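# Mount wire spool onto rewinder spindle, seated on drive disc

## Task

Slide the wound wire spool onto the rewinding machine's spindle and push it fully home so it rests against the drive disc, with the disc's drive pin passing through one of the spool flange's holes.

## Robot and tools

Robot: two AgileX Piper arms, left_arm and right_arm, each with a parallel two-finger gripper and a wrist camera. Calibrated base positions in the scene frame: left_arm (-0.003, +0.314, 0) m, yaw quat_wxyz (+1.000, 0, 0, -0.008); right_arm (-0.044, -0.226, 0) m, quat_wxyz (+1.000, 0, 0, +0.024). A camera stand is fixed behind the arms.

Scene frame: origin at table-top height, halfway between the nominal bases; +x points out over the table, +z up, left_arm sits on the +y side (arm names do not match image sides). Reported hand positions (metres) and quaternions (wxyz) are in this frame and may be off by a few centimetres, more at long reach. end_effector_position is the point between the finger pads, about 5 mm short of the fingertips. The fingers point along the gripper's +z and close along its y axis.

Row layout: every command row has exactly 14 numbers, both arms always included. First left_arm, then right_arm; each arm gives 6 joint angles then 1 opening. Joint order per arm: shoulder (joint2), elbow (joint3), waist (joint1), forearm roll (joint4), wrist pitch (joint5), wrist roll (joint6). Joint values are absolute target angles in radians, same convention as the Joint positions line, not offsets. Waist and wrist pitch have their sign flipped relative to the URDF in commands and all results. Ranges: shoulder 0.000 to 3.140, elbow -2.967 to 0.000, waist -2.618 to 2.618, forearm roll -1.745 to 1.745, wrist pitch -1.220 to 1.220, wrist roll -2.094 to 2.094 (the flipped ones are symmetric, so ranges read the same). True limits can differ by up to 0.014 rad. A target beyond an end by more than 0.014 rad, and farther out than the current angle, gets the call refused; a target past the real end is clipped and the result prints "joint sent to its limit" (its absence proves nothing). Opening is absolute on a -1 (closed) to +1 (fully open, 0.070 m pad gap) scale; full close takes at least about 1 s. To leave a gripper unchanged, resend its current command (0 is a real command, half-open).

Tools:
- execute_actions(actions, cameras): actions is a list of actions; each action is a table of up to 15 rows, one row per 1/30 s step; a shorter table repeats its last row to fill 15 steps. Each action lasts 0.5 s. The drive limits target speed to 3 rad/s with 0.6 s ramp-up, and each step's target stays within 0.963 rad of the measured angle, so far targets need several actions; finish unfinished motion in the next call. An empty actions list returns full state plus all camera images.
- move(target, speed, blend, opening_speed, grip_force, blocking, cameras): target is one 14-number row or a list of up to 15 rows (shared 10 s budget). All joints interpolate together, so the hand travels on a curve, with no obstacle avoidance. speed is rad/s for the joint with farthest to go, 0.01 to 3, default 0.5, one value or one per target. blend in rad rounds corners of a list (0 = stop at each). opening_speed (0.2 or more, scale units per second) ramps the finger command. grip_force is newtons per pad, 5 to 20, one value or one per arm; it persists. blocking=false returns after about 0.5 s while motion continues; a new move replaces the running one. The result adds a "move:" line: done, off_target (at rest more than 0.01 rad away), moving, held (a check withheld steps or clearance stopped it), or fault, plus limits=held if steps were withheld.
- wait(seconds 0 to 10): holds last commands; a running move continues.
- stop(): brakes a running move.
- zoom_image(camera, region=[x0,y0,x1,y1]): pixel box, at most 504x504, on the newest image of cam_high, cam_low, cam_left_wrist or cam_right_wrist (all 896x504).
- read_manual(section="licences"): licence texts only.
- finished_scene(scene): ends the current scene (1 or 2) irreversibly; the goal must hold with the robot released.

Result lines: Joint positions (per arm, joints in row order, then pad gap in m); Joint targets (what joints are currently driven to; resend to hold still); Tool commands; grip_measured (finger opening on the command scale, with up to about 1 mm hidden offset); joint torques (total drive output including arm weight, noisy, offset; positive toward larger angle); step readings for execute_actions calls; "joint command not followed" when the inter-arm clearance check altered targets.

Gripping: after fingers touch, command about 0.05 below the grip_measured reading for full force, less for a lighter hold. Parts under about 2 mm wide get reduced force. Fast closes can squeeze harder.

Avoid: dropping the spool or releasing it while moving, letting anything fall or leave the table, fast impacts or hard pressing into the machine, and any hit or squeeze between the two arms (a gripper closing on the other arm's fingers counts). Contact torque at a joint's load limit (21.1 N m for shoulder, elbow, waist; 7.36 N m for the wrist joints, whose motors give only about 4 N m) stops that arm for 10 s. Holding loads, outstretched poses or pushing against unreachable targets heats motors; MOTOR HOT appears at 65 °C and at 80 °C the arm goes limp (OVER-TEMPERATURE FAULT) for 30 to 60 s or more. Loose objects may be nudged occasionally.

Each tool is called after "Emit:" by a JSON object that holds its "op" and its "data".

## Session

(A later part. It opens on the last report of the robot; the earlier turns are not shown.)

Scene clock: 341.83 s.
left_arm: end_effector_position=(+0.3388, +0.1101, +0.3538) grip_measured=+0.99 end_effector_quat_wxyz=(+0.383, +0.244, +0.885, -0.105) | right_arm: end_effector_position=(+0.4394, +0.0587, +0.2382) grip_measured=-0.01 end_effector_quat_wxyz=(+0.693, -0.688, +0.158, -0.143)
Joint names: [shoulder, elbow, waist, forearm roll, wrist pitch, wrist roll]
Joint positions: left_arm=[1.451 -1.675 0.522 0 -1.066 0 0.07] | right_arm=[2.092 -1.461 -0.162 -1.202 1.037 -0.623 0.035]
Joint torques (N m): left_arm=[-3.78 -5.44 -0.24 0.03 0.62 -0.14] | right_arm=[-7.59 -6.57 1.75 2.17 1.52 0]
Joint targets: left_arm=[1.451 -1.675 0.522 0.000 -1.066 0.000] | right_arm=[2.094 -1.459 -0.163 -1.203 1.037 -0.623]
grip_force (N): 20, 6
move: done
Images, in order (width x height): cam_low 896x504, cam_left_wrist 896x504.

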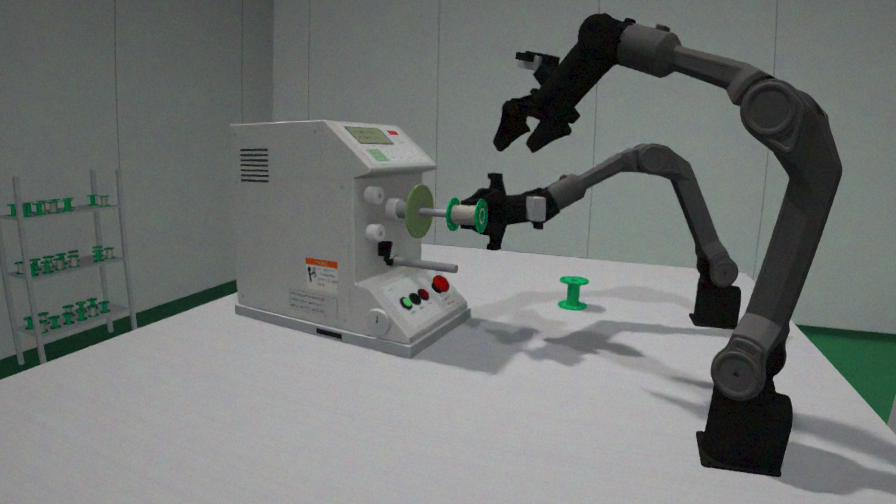

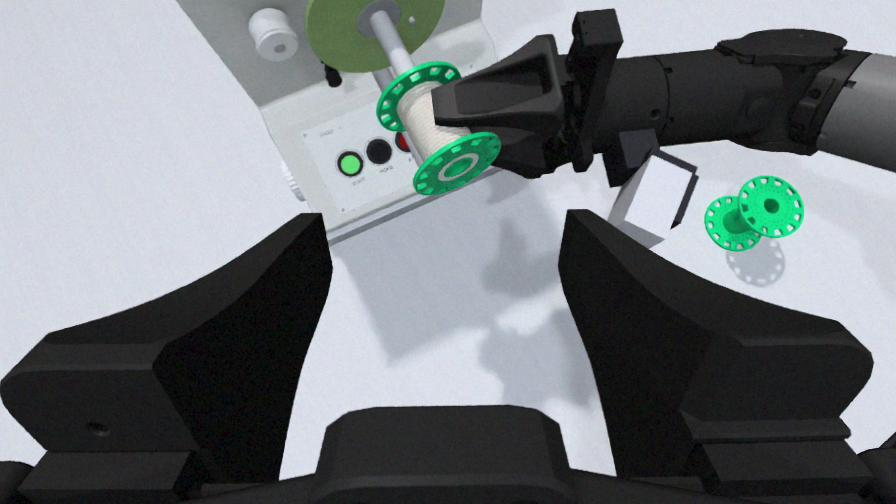

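Emit:
{"op": "move", "data": {"target": [1.4506,-1.6754,0.5216,0,-1.066,0,1,2.0645,-1.4122,-0.1822,-1.1393,0.9877,-0.6703,-0.1], "speed": 0.05, "grip_force": [20, 12], "cameras": ["cam_low", "cam_left_wrist", "cam_right_wrist"]}}

Emit:
{"op": "zoom_image", "data": {"camera": "cam_left_wrist", "region": [360, 0, 520, 200]}}

Emit:
{"op": "zoom_image", "data": {"camera": "cam_low", "region": [410, 180, 520, 250]}}

Scene clock: 349.17 s.
left_arm: end_effector_position=(+0.3388, +0.1101, +0.3538) grip_measured=+0.99 end_effector_quat_wxyz=(+0.383, +0.244, +0.885, -0.105) | right_arm: end_effector_position=(+0.4396, +0.0597, +0.2371) grip_measured=-0.01 end_effector_quat_wxyz=(+0.689, -0.685, +0.177, -0.159)
Joint names: [shoulder, elbow, waist, forearm roll, wrist pitch, wrist roll]
Joint positions: left_arm=[1.451 -1.675 0.522 0 -1.066 0 0.07] | right_arm=[2.065 -1.412 -0.182 -1.139 0.987 -0.671 0.035]
Joint torques (N m): left_arm=[-3.76 -5.42 -0.26 0.03 0.61 -0.14] | right_arm=[-5.58 -3.39 2.19 0.71 0.11 0.06]
Joint targets: left_arm=[1.451 -1.675 0.522 0.000 -1.066 0.000] | right_arm=[2.065 -1.412 -0.182 -1.139 0.988 -0.670]
grip_force (N): 20, 12
move: done
Images, in order (width x height): cam_low 896x504, cam_left_wrist 896x504, cam_right_wrist 896x504.

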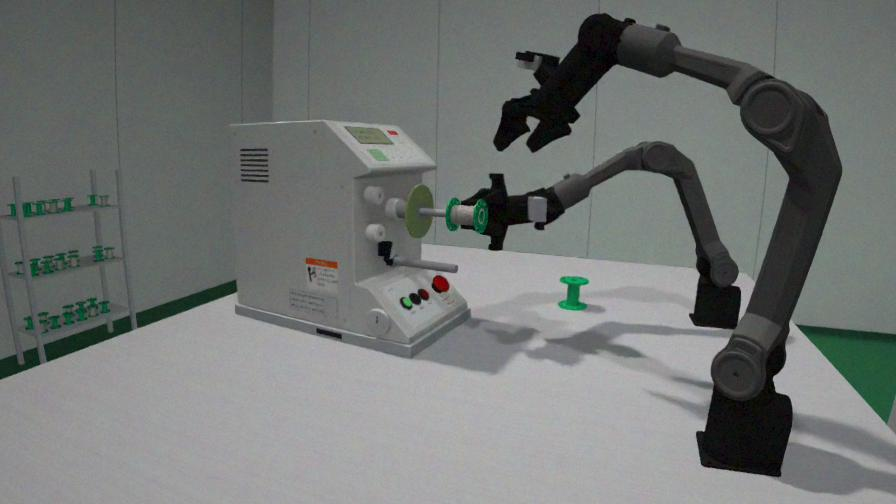

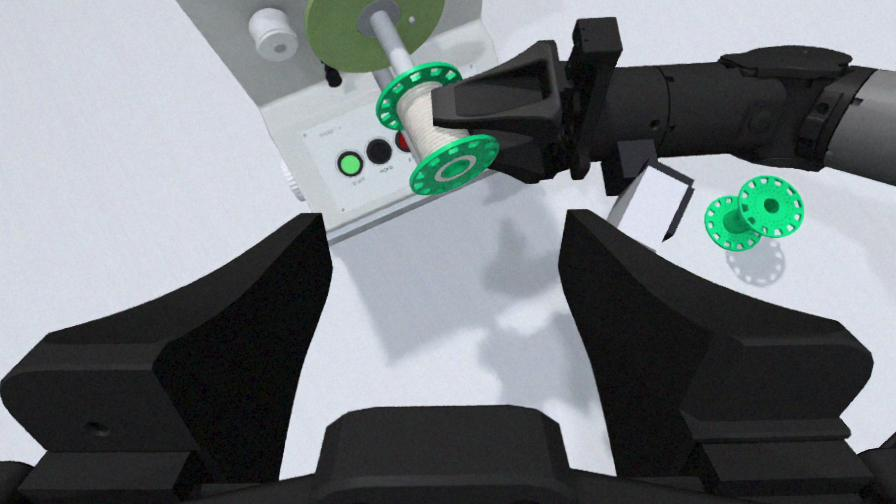

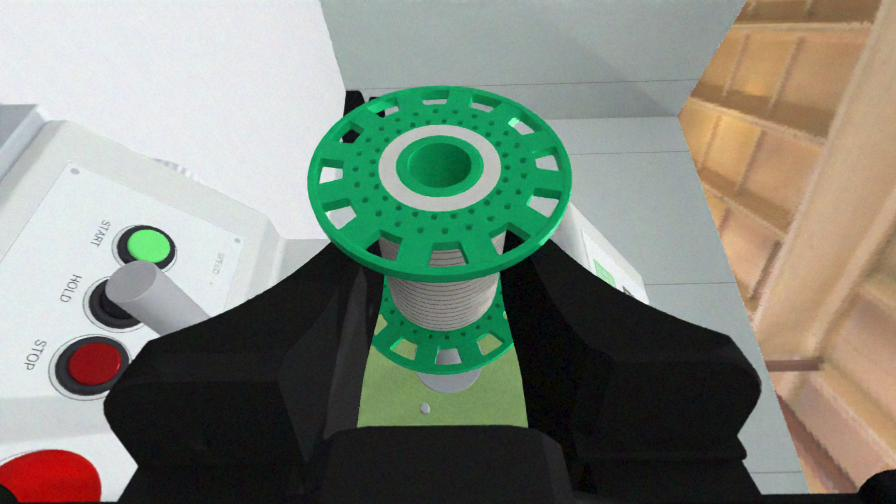

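Scaled by 2.520 from the camera's 896x504 image, which has a finer 1280x720 frame.

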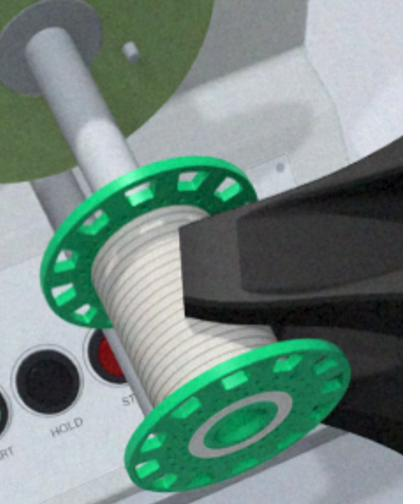

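Scaled by 4.582 from the camera's 896x504 image, which has a finer 1280x720 frame.

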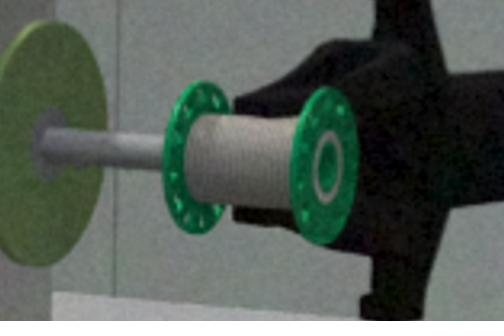

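Emit:
{"op": "move", "data": {"target": [1.4506,-1.6754,0.5216,0,-1.066,0,1,2.0793,-1.4384,-0.1778,-1.1495,0.9865,-0.6561,-0.1], "speed": 0.06, "cameras": ["cam_low","cam_left_wrist"]}}

Scene clock: 358.83 s.
left_arm: end_effector_position=(+0.3388, +0.1101, +0.3538) grip_measured=+0.99 end_effector_quat_wxyz=(+0.383, +0.244, +0.885, -0.105) | right_arm: end_effector_position=(+0.4440, +0.0595, +0.2381) grip_measured=-0.01 end_effector_quat_wxyz=(+0.689, -0.685, +0.176, -0.159)
Joint names: [shoulder, elbow, waist, forearm roll, wrist pitch, wrist roll]
Joint positions: left_arm=[1.451 -1.675 0.522 0 -1.066 0 0.07] | right_arm=[2.079 -1.439 -0.179 -1.15 0.987 -0.657 0.035]
Joint torques (N m): left_arm=[-3.77 -5.43 -0.23 0.03 0.61 -0.14] | right_arm=[-6.9 -7.68 2.91 1.64 0.87 -0.02]
Motor temperatures (°C): left_arm=[32 32 34 34 34 29] | right_arm=[45 33 30 40 39 28]
Joint targets: left_arm=[1.451 -1.675 0.522 0.000 -1.066 0.000] | right_arm=[2.079 -1.438 -0.178 -1.149 0.986 -0.656]
grip_force (N): 20, 12
move: done
Images, in order (width x height): cam_low 896x504, cam_left_wrist 896x504.

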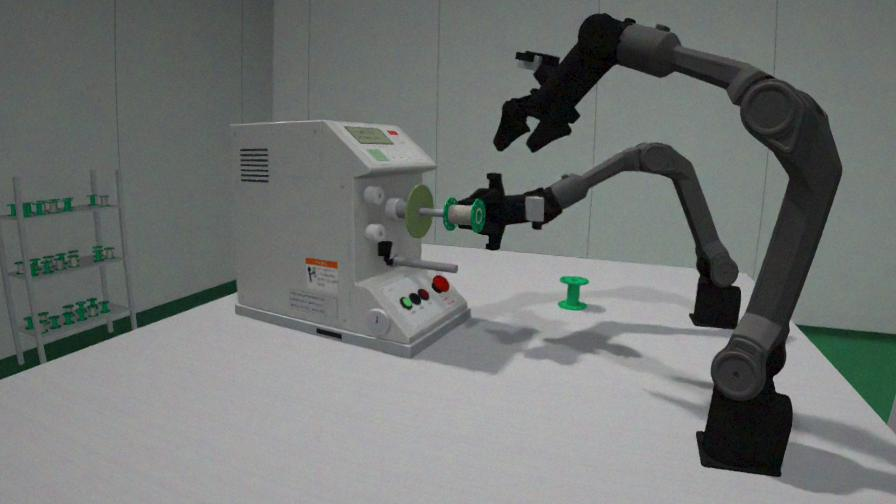

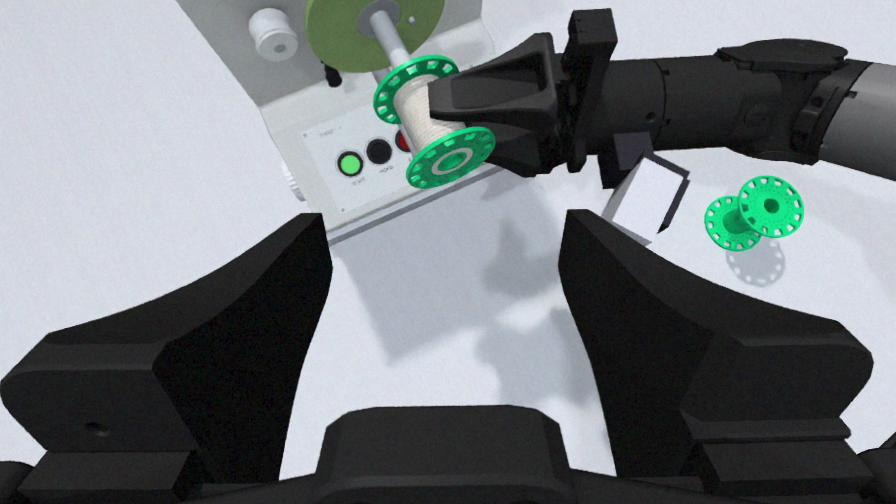

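Emit:
{"op": "zoom_image", "data": {"camera": "cam_left_wrist", "region": [340, 0, 540, 200]}}

Emit:
{"op": "zoom_image", "data": {"camera": "cam_low", "region": [380, 170, 520, 260]}}

Scaled by 2.520 from the camera's 896x504 image, which has a finer 1280x720 frame.

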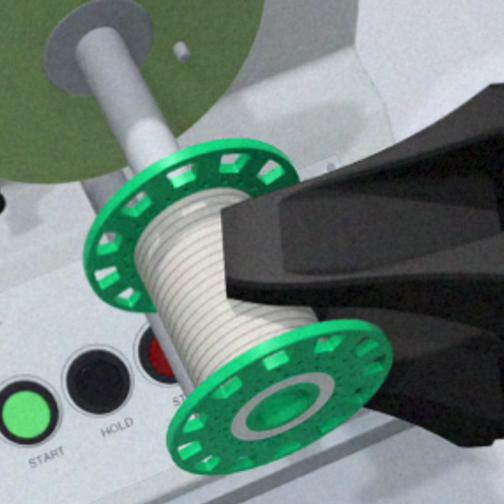

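Scaled by 3.600 from the camera's 896x504 image, which has a finer 1280x720 frame.

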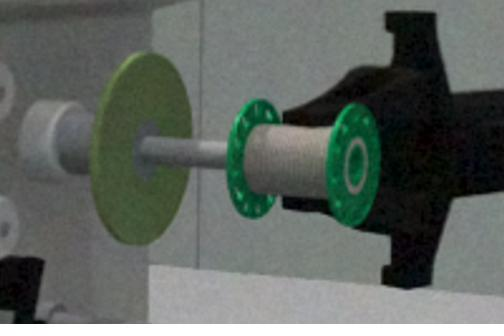

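Emit:
{"op": "move", "data": {"target": [1.4506,-1.6754,0.5216,0,-1.066,0,1,2.0942,-1.4646,-0.1734,-1.1597,0.9853,-0.6419,-0.1], "speed": 0.06, "cameras": ["cam_low","cam_left_wrist"]}}

Emit:
{"op": "zoom_image", "data": {"camera": "cam_left_wrist", "region": [340, 0, 540, 200]}}

Emit:
{"op": "zoom_image", "data": {"camera": "cam_low", "region": [380, 170, 520, 260]}}

Scene clock: 367.67 s.
left_arm: end_effector_position=(+0.3388, +0.1101, +0.3538) grip_measured=+0.99 end_effector_quat_wxyz=(+0.383, +0.244, +0.885, -0.105) | right_arm: end_effector_position=(+0.4489, +0.0587, +0.2381) grip_measured=-0.01 end_effector_quat_wxyz=(+0.689, -0.684, +0.176, -0.159)
Joint names: [shoulder, elbow, waist, forearm roll, wrist pitch, wrist roll]
Joint positions: left_arm=[1.451 -1.675 0.522 0 -1.066 0 0.07] | right_arm=[2.093 -1.464 -0.174 -1.159 0.986 -0.642 0.035]
Joint torques (N m): left_arm=[-3.76 -5.42 -0.26 0.03 0.61 -0.14] | right_arm=[-6.68 -7.62 3.97 1.72 0.53 0.02]
Joint targets: left_arm=[1.451 -1.675 0.522 0.000 -1.066 0.000] | right_arm=[2.094 -1.465 -0.173 -1.160 0.985 -0.642]
grip_force (N): 20, 12
move: done
Images, in order (width x height): cam_low 896x504, cam_left_wrist 896x504.

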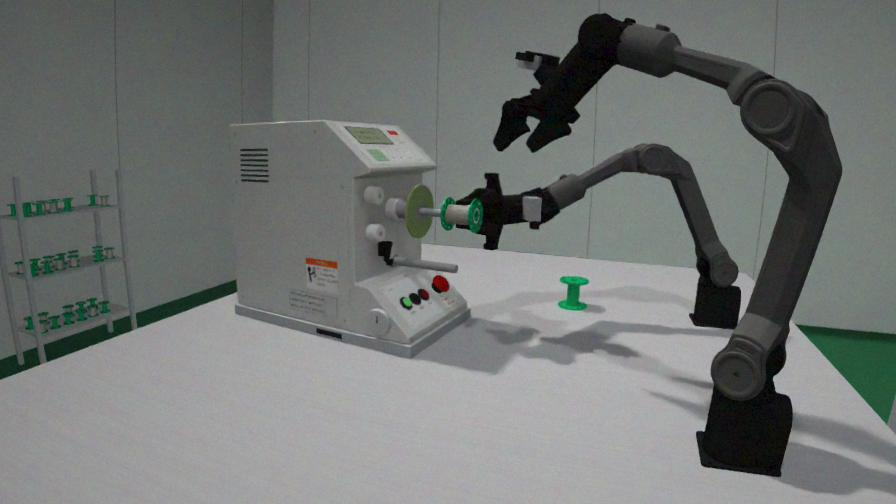

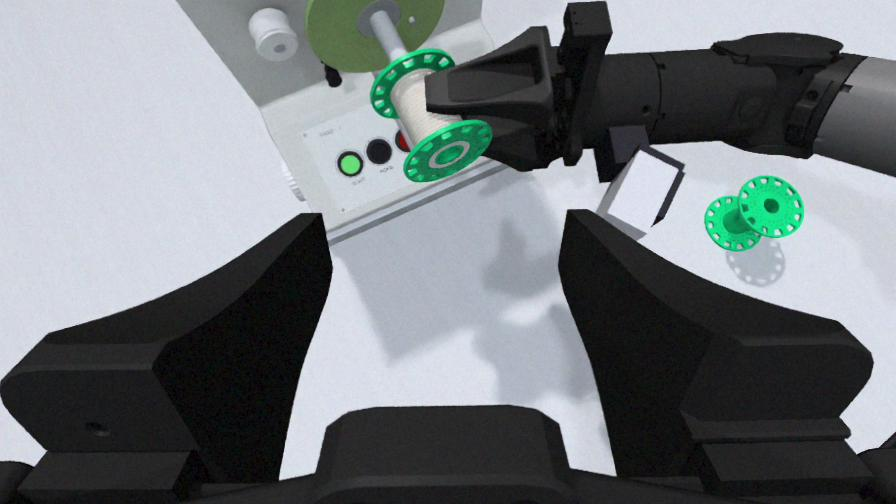

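Scaled by 2.520 from the camera's 896x504 image, which has a finer 1280x720 frame.

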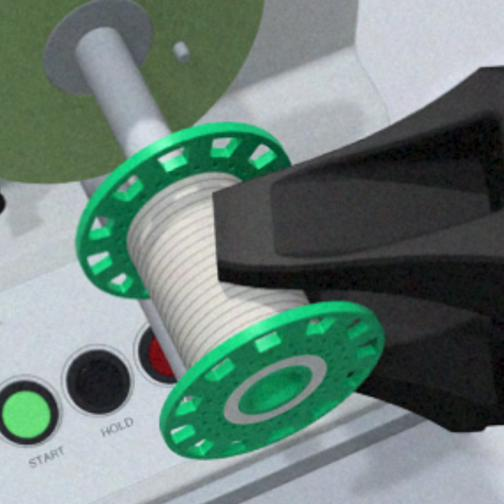

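Scaled by 3.600 from the camera's 896x504 image, which has a finer 1280x720 frame.

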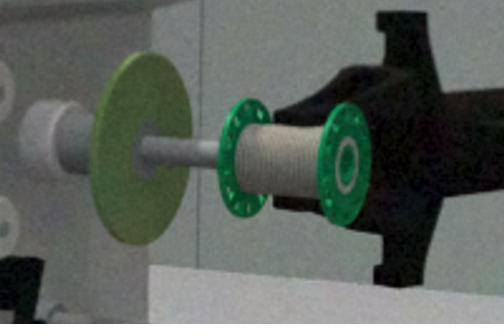

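Emit:
{"op": "zoom_image", "data": {"camera": "cam_left_wrist", "region": [350, 0, 470, 120]}}

Scaled by 4.200 from the camera's 896x504 image, which has a finer 1280x720 frame.

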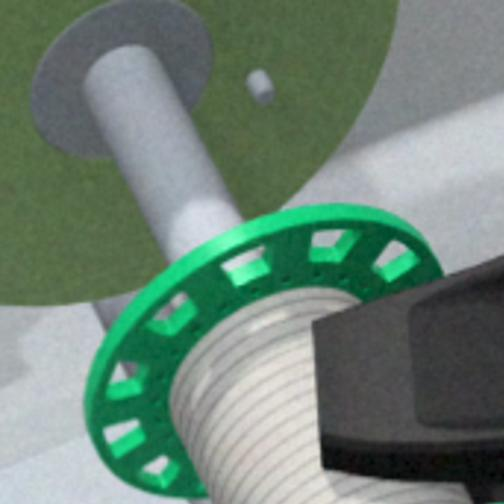

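Emit:
{"op": "move", "data": {"target": [1.4506,-1.6754,0.5216,0,-1.066,0,1,2.1095,-1.4919,-0.1704,-1.1702,0.984,-0.6269,-0.1], "speed": 0.06, "cameras": ["cam_low","cam_left_wrist"]}}

Emit:
{"op": "zoom_image", "data": {"camera": "cam_left_wrist", "region": [340, 0, 540, 200]}}

Emit:
{"op": "zoom_image", "data": {"camera": "cam_low", "region": [400, 170, 500, 250]}}

Scene clock: 378.20 s.
left_arm: end_effector_position=(+0.3388, +0.1101, +0.3538) grip_measured=+0.99 end_effector_quat_wxyz=(+0.383, +0.244, +0.885, -0.105) | right_arm: end_effector_position=(+0.4539, +0.0582, +0.2378) grip_measured=-0.01 end_effector_quat_wxyz=(+0.689, -0.685, +0.176, -0.159)
Joint names: [shoulder, elbow, waist, forearm roll, wrist pitch, wrist roll]
Joint positions: left_arm=[1.451 -1.675 0.522 0 -1.066 0 0.07] | right_arm=[2.109 -1.492 -0.17 -1.17 0.984 -0.627 0.035]
Joint torques (N m): left_arm=[-3.78 -5.43 -0.24 0.03 0.61 -0.13] | right_arm=[-7.18 -8.12 2.7 1.93 0.72 0.06]
Joint targets: left_arm=[1.451 -1.675 0.522 0.000 -1.066 0.000] | right_arm=[2.110 -1.492 -0.170 -1.170 0.984 -0.627]
grip_force (N): 20, 12
move: done
Images, in order (width x height): cam_low 896x504, cam_left_wrist 896x504.

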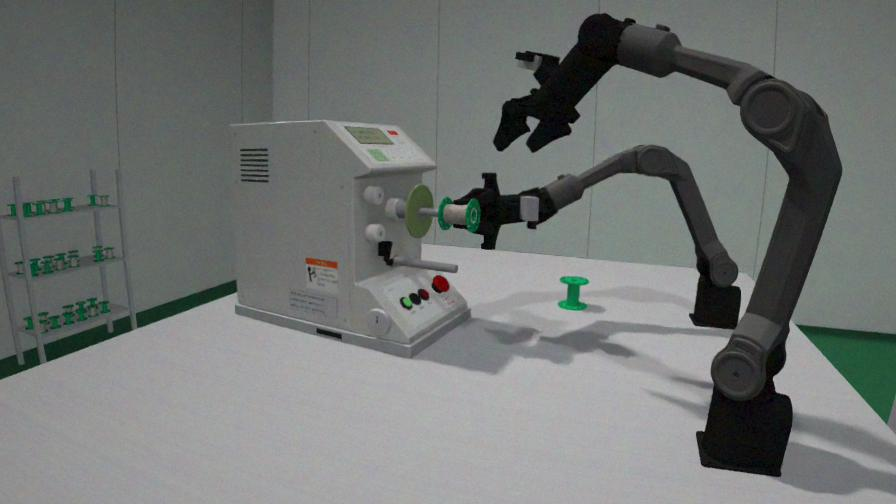

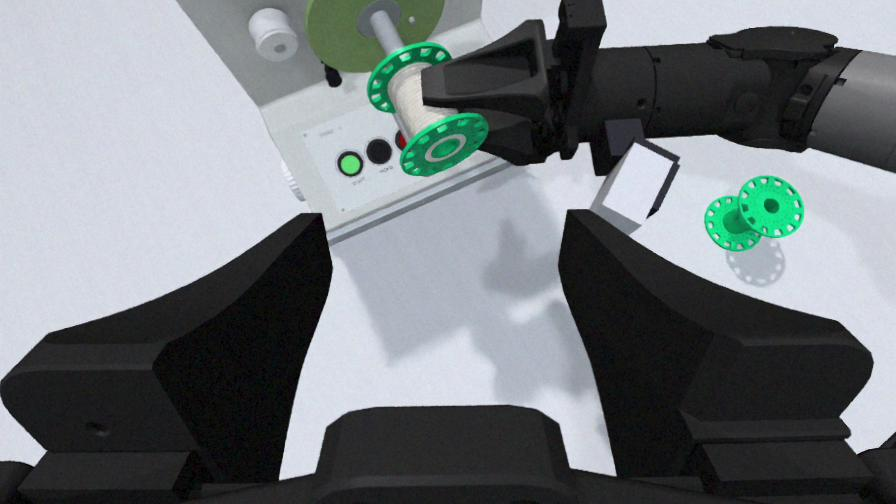

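Scaled by 2.520 from the camera's 896x504 image, which has a finer 1280x720 frame.

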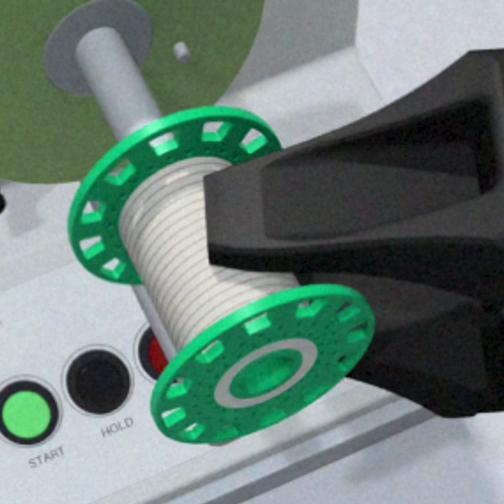

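Scaled by 5.040 from the camera's 896x504 image, which has a finer 1280x720 frame.

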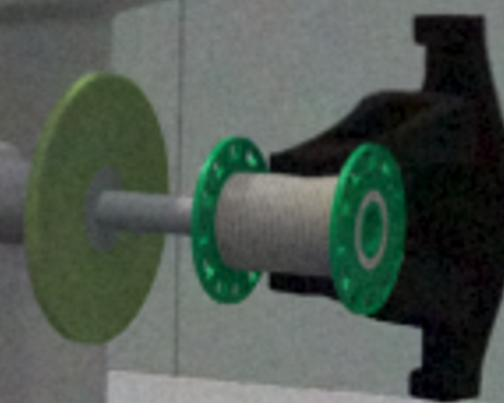

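Emit:
{"op": "move", "data": {"target": [1.4506,-1.6754,0.5216,0,-1.066,0,1,2.1247,-1.5192,-0.1669,-1.1806,0.9826,-0.6118,-0.1], "speed": 0.06, "cameras": ["cam_low","cam_left_wrist"]}}

Emit:
{"op": "zoom_image", "data": {"camera": "cam_left_wrist", "region": [340, 0, 540, 200]}}

Emit:
{"op": "zoom_image", "data": {"camera": "cam_low", "region": [400, 170, 500, 250]}}

Scene clock: 380.60 s.
left_arm: end_effector_position=(+0.3388, +0.1101, +0.3538) grip_measured=+0.99 end_effector_quat_wxyz=(+0.383, +0.244, +0.885, -0.105) | right_arm: end_effector_position=(+0.4582, +0.0583, +0.2379) grip_measured=-0.01 end_effector_quat_wxyz=(+0.689, -0.685, +0.176, -0.158)
Joint names: [shoulder, elbow, waist, forearm roll, wrist pitch, wrist roll]
Joint positions: left_arm=[1.451 -1.675 0.522 0 -1.066 0 0.07] | right_arm=[2.124 -1.519 -0.167 -1.181 0.983 -0.612 0.035]
Joint torques (N m): left_arm=[-3.8 -5.4 -0.25 0.04 0.61 -0.14] | right_arm=[-7.15 -9.34 -0.73 2.2 0.8 0.14]
Joint targets: left_arm=[1.451 -1.675 0.522 0.000 -1.066 0.000] | right_arm=[2.125 -1.519 -0.167 -1.181 0.983 -0.612]
grip_force (N): 20, 12
move: done
Images, in order (width x height): cam_low 896x504, cam_left_wrist 896x504.

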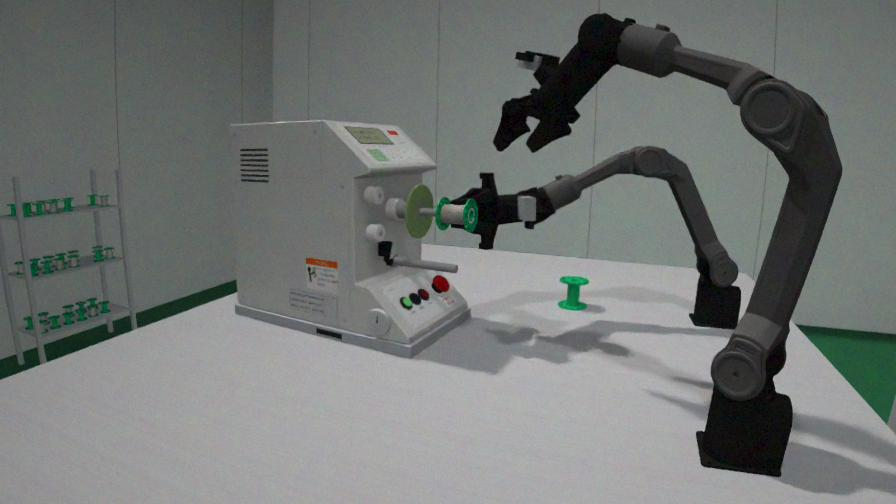

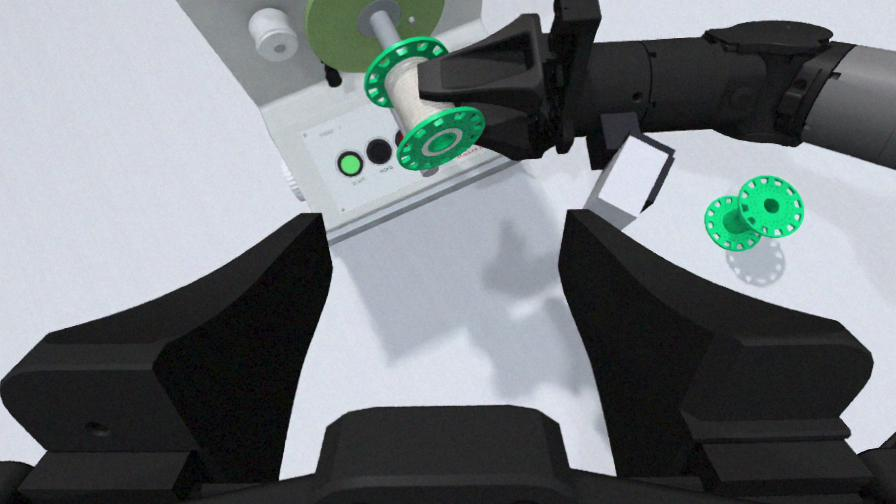

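Scaled by 2.520 from the camera's 896x504 image, which has a finer 1280x720 frame.

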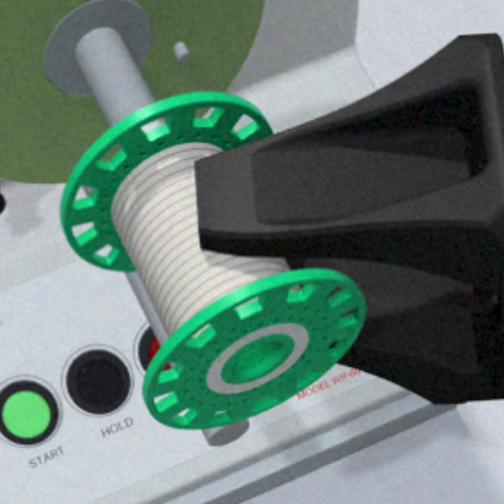

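Scaled by 5.040 from the camera's 896x504 image, which has a finer 1280x720 frame.

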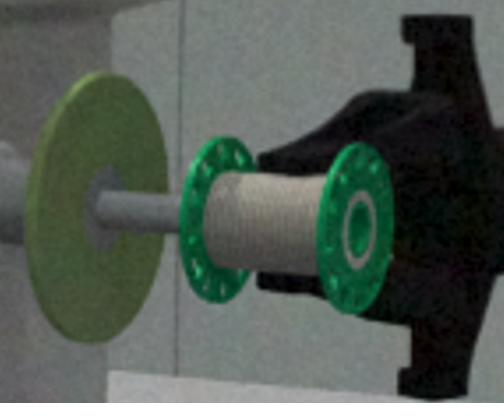

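Emit:
{"op": "move", "data": {"target": [1.4506,-1.6754,0.5216,0,-1.066,0,1,2.1247,-1.5192,-0.1672,-1.1806,0.9826,-0.6118,-0.06], "speed": 0.06, "grip_force": [20, 5], "cameras": ["cam_low","cam_left_wrist","cam_right_wrist"]}}

Emit:
{"op": "zoom_image", "data": {"camera": "cam_left_wrist", "region": [340, 0, 540, 200]}}

Emit:
{"op": "zoom_image", "data": {"camera": "cam_low", "region": [400, 170, 500, 250]}}

Scene clock: 386.90 s.
left_arm: end_effector_position=(+0.3388, +0.1101, +0.3538) grip_measured=+0.99 end_effector_quat_wxyz=(+0.383, +0.244, +0.885, -0.105) | right_arm: end_effector_position=(+0.4584, +0.0582, +0.2378) grip_measured=-0.01 end_effector_quat_wxyz=(+0.689, -0.685, +0.176, -0.158)
Joint names: [shoulder, elbow, waist, forearm roll, wrist pitch, wrist roll]
Joint positions: left_arm=[1.451 -1.675 0.522 0 -1.066 0 0.07] | right_arm=[2.124 -1.519 -0.167 -1.181 0.982 -0.612 0.035]
Joint torques (N m): left_arm=[-3.8 -5.38 -0.22 0.03 0.62 -0.13] | right_arm=[-8.37 -8.76 -1.47 1.61 2.2 0.05]
Joint targets: left_arm=[1.451 -1.675 0.522 0.000 -1.066 0.000] | right_arm=[2.125 -1.519 -0.167 -1.181 0.983 -0.612]
grip_force (N): 20, 5
move: done
Images, in order (width x height): cam_low 896x504, cam_left_wrist 896x504, cam_right_wrist 896x504.

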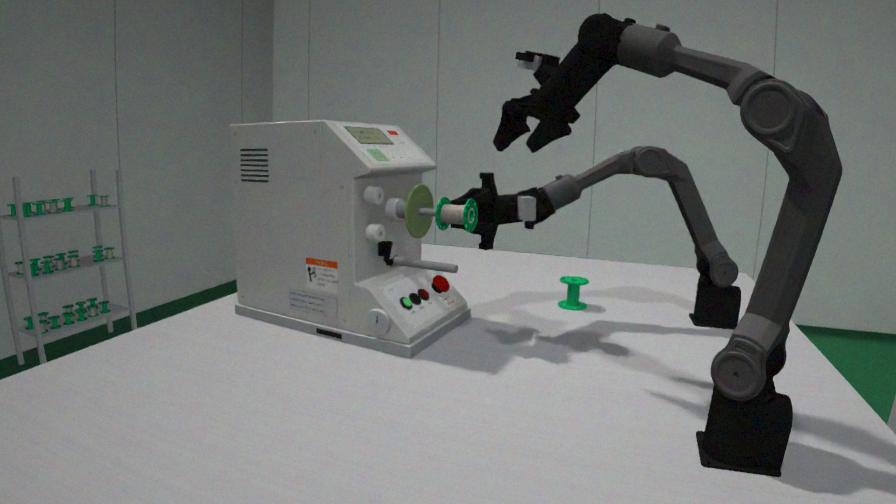

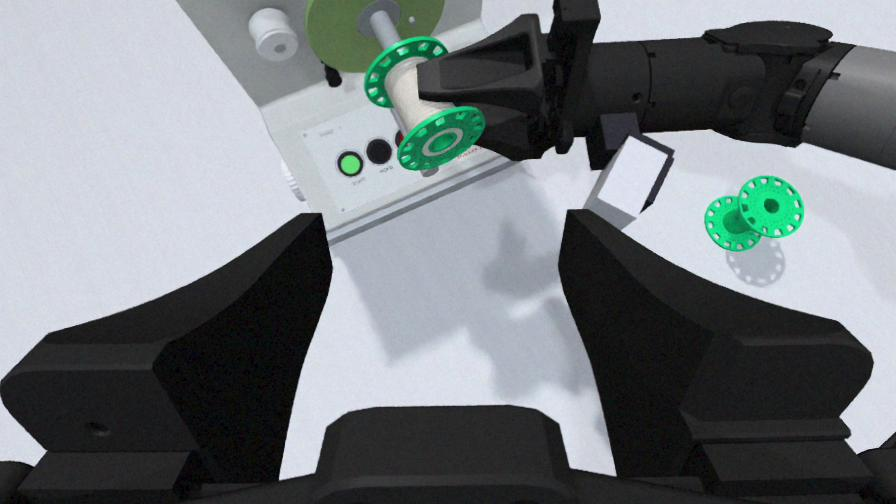

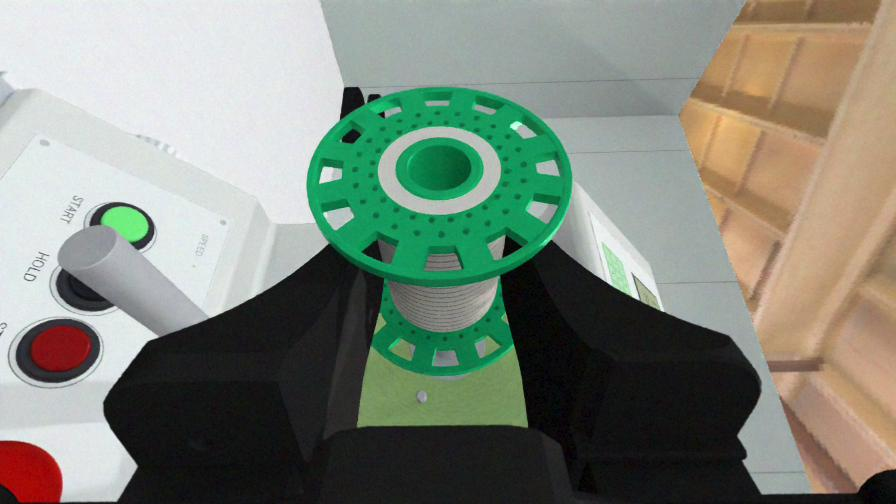

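Scaled by 2.520 from the camera's 896x504 image, which has a finer 1280x720 frame.

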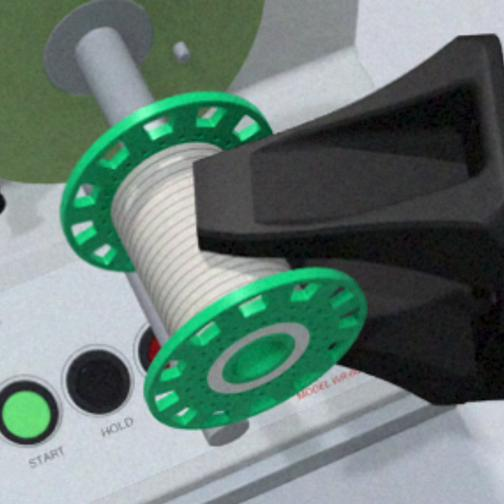

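Scaled by 5.040 from the camera's 896x504 image, which has a finer 1280x720 frame.

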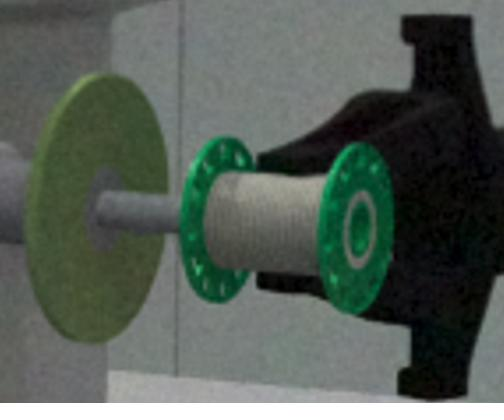

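Emit:
{"op": "move", "data": {"target": [1.4506,-1.6754,0.5216,0,-1.066,0,1,2.1404,-1.5476,-0.1629,-1.1914,0.9812,-0.5961,-0.06], "speed": 0.06, "cameras": ["cam_low","cam_left_wrist"]}}

Emit:
{"op": "zoom_image", "data": {"camera": "cam_left_wrist", "region": [340, 0, 540, 200]}}

Emit:
{"op": "zoom_image", "data": {"camera": "cam_low", "region": [400, 170, 500, 250]}}

Scene clock: 392.50 s.
left_arm: end_effector_position=(+0.3388, +0.1101, +0.3538) grip_measured=+0.99 end_effector_quat_wxyz=(+0.383, +0.244, +0.885, -0.105) | right_arm: end_effector_position=(+0.4634, +0.0577, +0.2377) grip_measured=-0.01 end_effector_quat_wxyz=(+0.689, -0.685, +0.176, -0.158)
Joint names: [shoulder, elbow, waist, forearm roll, wrist pitch, wrist roll]
Joint positions: left_arm=[1.451 -1.675 0.522 0 -1.066 0 0.07] | right_arm=[2.14 -1.547 -0.164 -1.191 0.981 -0.596 0.035]
Joint torques (N m): left_arm=[-3.78 -5.42 -0.26 0.03 0.61 -0.13] | right_arm=[-8.15 -9.39 2.29 2.28 1.09 0.05]
Joint targets: left_arm=[1.451 -1.675 0.522 0.000 -1.066 0.000] | right_arm=[2.140 -1.548 -0.163 -1.191 0.981 -0.596]
grip_force (N): 20, 5
move: done
Images, in order (width x height): cam_low 896x504, cam_left_wrist 896x504.

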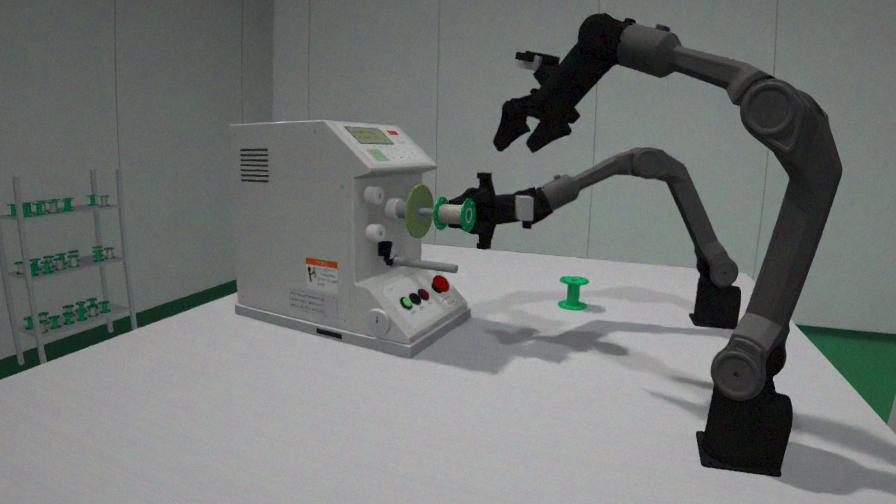

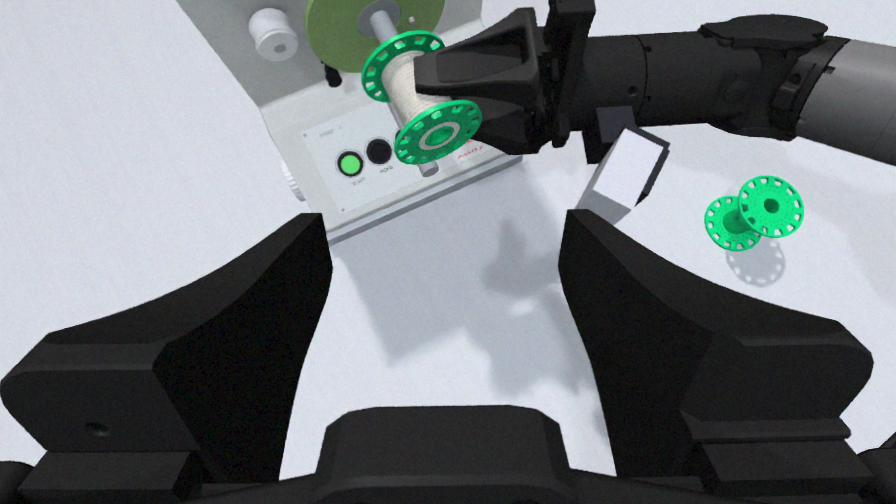

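Scaled by 2.520 from the camera's 896x504 image, which has a finer 1280x720 frame.

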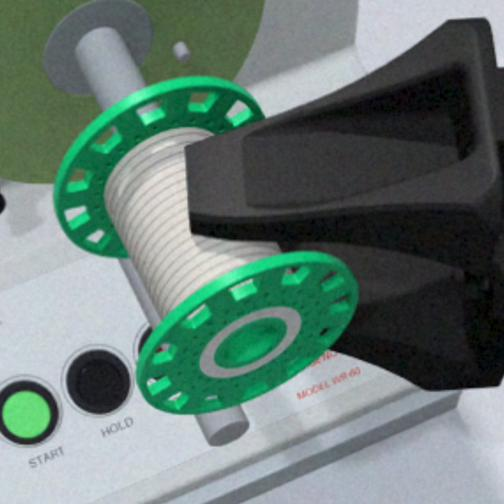

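Scaled by 5.040 from the camera's 896x504 image, which has a finer 1280x720 frame.

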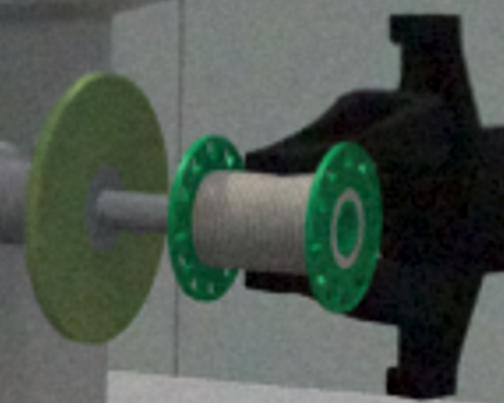

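Emit:
{"op": "move", "data": {"target": [1.4506,-1.6754,0.5216,0,-1.066,0,1,2.1561,-1.576,-0.1596,-1.2022,0.9797,-0.5803,-0.06], "speed": 0.06, "cameras": []}}

Emit:
{"op": "move", "data": {"target": [1.4506,-1.6754,0.5216,0,-1.066,0,1,2.1723,-1.6058,-0.1559,-1.2133,0.9782,-0.5636,-0.06], "speed": 0.06, "cameras": ["cam_low","cam_left_wrist"]}}

Emit:
{"op": "zoom_image", "data": {"camera": "cam_left_wrist", "region": [340, 0, 540, 200]}}

Emit:
{"op": "zoom_image", "data": {"camera": "cam_low", "region": [400, 170, 500, 250]}}

Scene clock: 400.57 s.
left_arm: end_effector_position=(+0.3388, +0.1101, +0.3538) grip_measured=+0.99 end_effector_quat_wxyz=(+0.383, +0.244, +0.885, -0.105) | right_arm: end_effector_position=(+0.4683, +0.0572, +0.2380) grip_measured=-0.01 end_effector_quat_wxyz=(+0.689, -0.685, +0.176, -0.158)
Joint names: [shoulder, elbow, waist, forearm roll, wrist pitch, wrist roll]
Joint positions: left_arm=[1.451 -1.675 0.522 0 -1.066 0 0.07] | right_arm=[2.156 -1.576 -0.16 -1.202 0.98 -0.58 0.035]
Joint torques (N m): left_arm=[-3.76 -5.42 -0.22 0.03 0.62 -0.12] | right_arm=[-8.72 -9.39 2.02 2.37 1.26 0.04]
Joint targets: left_arm=[1.451 -1.675 0.522 0.000 -1.066 0.000] | right_arm=[2.156 -1.576 -0.160 -1.202 0.980 -0.580]
grip_force (N): 20, 5
move: done
No camera images: "cameras" was empty.

Scene clock: 401.30 s.
left_arm: end_effector_position=(+0.3388, +0.1101, +0.3538) grip_measured=+0.99 end_effector_quat_wxyz=(+0.383, +0.244, +0.885, -0.105) | right_arm: end_effector_position=(+0.4732, +0.0567, +0.2379) grip_measured=+0.00 end_effector_quat_wxyz=(+0.689, -0.685, +0.176, -0.158)
Joint names: [shoulder, elbow, waist, forearm roll, wrist pitch, wrist roll]
Joint positions: left_arm=[1.451 -1.675 0.522 0 -1.066 0 0.07] | right_arm=[2.173 -1.606 -0.156 -1.213 0.979 -0.564 0.035]
Joint torques (N m): left_arm=[-3.78 -5.43 -0.2 0.03 0.62 -0.13] | right_arm=[-8.85 -9.5 1.67 2.39 1.29 0.06]
Joint targets: left_arm=[1.451 -1.675 0.522 0.000 -1.066 0.000] | right_arm=[2.172 -1.606 -0.156 -1.213 0.978 -0.564]
grip_force (N): 20, 5
move: done
Images, in order (width x height): cam_low 896x504, cam_left_wrist 896x504.

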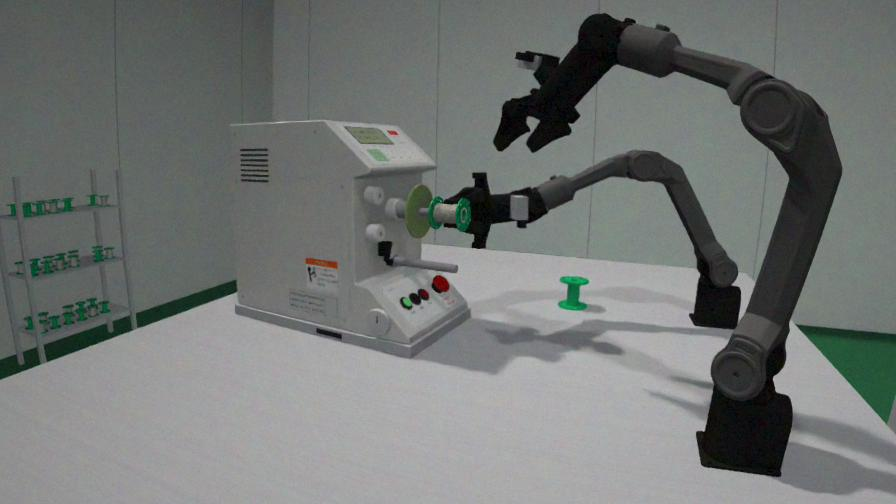

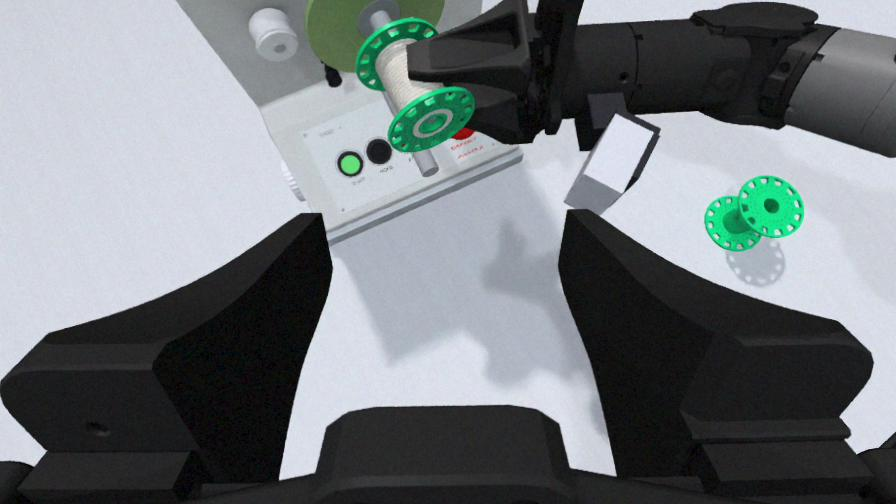

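Scaled by 2.520 from the camera's 896x504 image, which has a finer 1280x720 frame.

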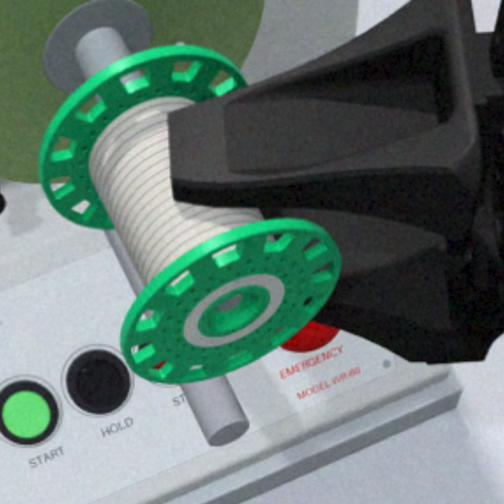

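Scaled by 5.040 from the camera's 896x504 image, which has a finer 1280x720 frame.

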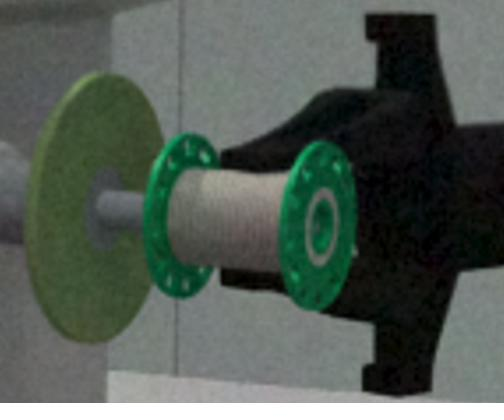

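Emit:
{"op": "zoom_image", "data": {"camera": "cam_left_wrist", "region": [345, 0, 465, 100]}}

Scaled by 4.200 from the camera's 896x504 image, which has a finer 1280x720 frame.

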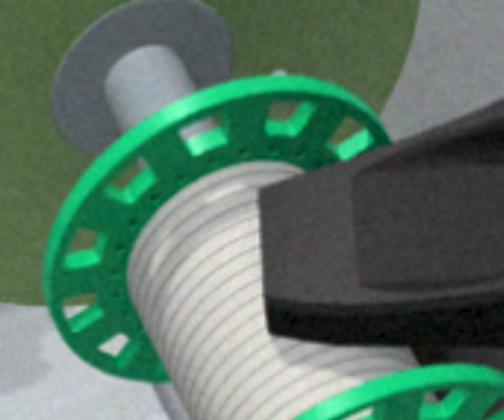

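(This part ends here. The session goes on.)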